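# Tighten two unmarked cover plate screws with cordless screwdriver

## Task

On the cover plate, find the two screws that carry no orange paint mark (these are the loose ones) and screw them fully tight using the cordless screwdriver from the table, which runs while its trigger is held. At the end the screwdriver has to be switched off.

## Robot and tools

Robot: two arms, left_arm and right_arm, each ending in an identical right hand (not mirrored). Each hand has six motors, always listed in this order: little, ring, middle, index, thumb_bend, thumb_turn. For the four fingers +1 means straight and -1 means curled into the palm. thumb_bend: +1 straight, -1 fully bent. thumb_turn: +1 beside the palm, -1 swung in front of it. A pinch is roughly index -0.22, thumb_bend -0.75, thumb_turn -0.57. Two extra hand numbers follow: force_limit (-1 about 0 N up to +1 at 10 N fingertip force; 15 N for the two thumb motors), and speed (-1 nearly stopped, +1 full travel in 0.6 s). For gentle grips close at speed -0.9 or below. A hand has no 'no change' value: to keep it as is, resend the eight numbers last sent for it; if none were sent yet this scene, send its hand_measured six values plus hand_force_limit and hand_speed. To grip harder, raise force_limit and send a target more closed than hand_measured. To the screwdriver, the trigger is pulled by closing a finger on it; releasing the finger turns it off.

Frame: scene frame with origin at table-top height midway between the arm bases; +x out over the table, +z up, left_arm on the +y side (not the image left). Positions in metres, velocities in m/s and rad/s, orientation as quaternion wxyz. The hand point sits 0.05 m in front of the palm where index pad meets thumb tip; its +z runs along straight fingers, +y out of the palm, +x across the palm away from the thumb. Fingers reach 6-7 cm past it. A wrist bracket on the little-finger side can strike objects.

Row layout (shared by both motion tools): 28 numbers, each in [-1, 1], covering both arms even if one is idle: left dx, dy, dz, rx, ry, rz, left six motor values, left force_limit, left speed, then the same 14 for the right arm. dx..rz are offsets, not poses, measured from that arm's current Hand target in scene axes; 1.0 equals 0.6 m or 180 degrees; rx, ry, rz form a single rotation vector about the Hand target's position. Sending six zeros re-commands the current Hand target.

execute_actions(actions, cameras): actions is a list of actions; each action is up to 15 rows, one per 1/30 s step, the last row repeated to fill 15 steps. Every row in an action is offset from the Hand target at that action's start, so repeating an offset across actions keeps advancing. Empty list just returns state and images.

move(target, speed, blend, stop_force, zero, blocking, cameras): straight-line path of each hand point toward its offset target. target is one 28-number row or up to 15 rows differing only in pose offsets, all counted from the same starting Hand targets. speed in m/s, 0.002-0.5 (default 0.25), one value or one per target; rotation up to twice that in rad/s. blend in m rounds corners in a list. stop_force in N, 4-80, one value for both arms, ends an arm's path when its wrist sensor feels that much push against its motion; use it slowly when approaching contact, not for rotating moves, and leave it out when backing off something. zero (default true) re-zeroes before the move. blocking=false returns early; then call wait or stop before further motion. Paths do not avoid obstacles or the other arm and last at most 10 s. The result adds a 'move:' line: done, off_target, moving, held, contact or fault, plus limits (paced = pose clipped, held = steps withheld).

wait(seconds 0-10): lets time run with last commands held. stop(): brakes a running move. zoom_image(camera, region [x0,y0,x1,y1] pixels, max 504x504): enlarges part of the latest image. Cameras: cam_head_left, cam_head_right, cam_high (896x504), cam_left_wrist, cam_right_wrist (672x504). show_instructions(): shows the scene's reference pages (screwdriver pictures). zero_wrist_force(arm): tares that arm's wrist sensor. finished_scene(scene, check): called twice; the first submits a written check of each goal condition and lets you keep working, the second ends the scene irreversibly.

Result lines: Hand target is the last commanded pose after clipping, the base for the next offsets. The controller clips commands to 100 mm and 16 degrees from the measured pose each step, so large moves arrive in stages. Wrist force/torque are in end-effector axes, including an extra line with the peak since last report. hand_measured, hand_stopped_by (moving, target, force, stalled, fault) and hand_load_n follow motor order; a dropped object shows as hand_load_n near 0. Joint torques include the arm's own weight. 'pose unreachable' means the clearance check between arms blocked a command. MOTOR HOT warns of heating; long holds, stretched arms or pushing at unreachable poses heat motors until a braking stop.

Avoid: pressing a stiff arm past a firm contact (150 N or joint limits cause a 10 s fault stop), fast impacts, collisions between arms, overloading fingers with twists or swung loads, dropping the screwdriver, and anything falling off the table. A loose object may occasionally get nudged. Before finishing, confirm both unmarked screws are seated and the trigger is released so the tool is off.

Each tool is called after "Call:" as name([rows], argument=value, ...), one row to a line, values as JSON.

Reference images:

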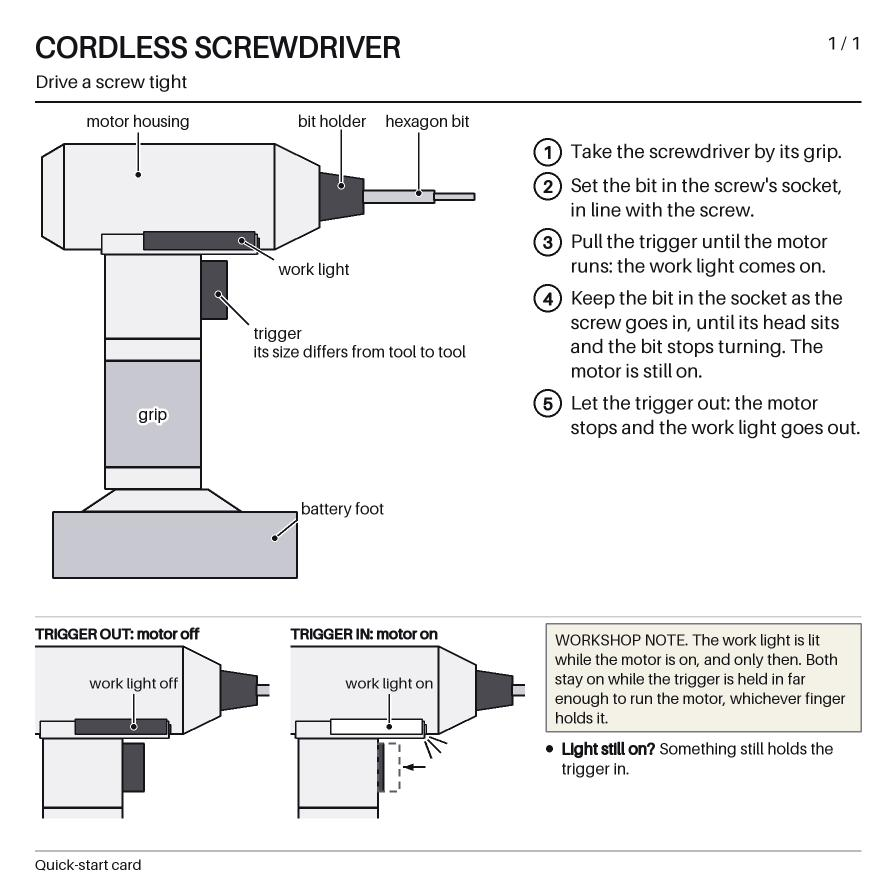

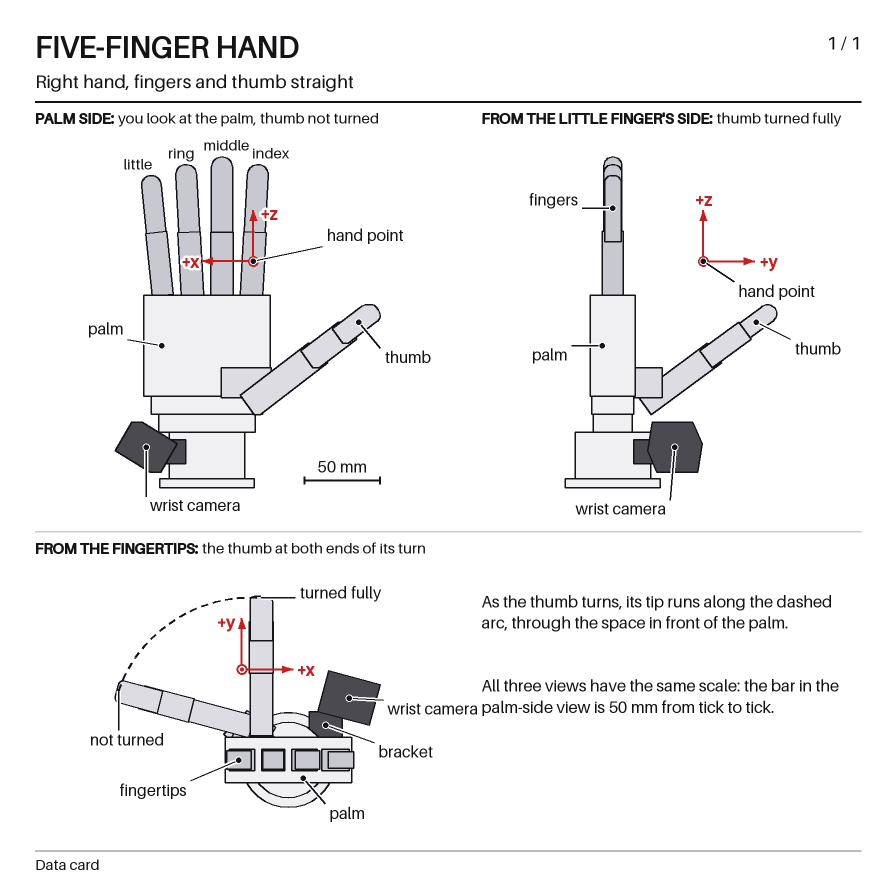

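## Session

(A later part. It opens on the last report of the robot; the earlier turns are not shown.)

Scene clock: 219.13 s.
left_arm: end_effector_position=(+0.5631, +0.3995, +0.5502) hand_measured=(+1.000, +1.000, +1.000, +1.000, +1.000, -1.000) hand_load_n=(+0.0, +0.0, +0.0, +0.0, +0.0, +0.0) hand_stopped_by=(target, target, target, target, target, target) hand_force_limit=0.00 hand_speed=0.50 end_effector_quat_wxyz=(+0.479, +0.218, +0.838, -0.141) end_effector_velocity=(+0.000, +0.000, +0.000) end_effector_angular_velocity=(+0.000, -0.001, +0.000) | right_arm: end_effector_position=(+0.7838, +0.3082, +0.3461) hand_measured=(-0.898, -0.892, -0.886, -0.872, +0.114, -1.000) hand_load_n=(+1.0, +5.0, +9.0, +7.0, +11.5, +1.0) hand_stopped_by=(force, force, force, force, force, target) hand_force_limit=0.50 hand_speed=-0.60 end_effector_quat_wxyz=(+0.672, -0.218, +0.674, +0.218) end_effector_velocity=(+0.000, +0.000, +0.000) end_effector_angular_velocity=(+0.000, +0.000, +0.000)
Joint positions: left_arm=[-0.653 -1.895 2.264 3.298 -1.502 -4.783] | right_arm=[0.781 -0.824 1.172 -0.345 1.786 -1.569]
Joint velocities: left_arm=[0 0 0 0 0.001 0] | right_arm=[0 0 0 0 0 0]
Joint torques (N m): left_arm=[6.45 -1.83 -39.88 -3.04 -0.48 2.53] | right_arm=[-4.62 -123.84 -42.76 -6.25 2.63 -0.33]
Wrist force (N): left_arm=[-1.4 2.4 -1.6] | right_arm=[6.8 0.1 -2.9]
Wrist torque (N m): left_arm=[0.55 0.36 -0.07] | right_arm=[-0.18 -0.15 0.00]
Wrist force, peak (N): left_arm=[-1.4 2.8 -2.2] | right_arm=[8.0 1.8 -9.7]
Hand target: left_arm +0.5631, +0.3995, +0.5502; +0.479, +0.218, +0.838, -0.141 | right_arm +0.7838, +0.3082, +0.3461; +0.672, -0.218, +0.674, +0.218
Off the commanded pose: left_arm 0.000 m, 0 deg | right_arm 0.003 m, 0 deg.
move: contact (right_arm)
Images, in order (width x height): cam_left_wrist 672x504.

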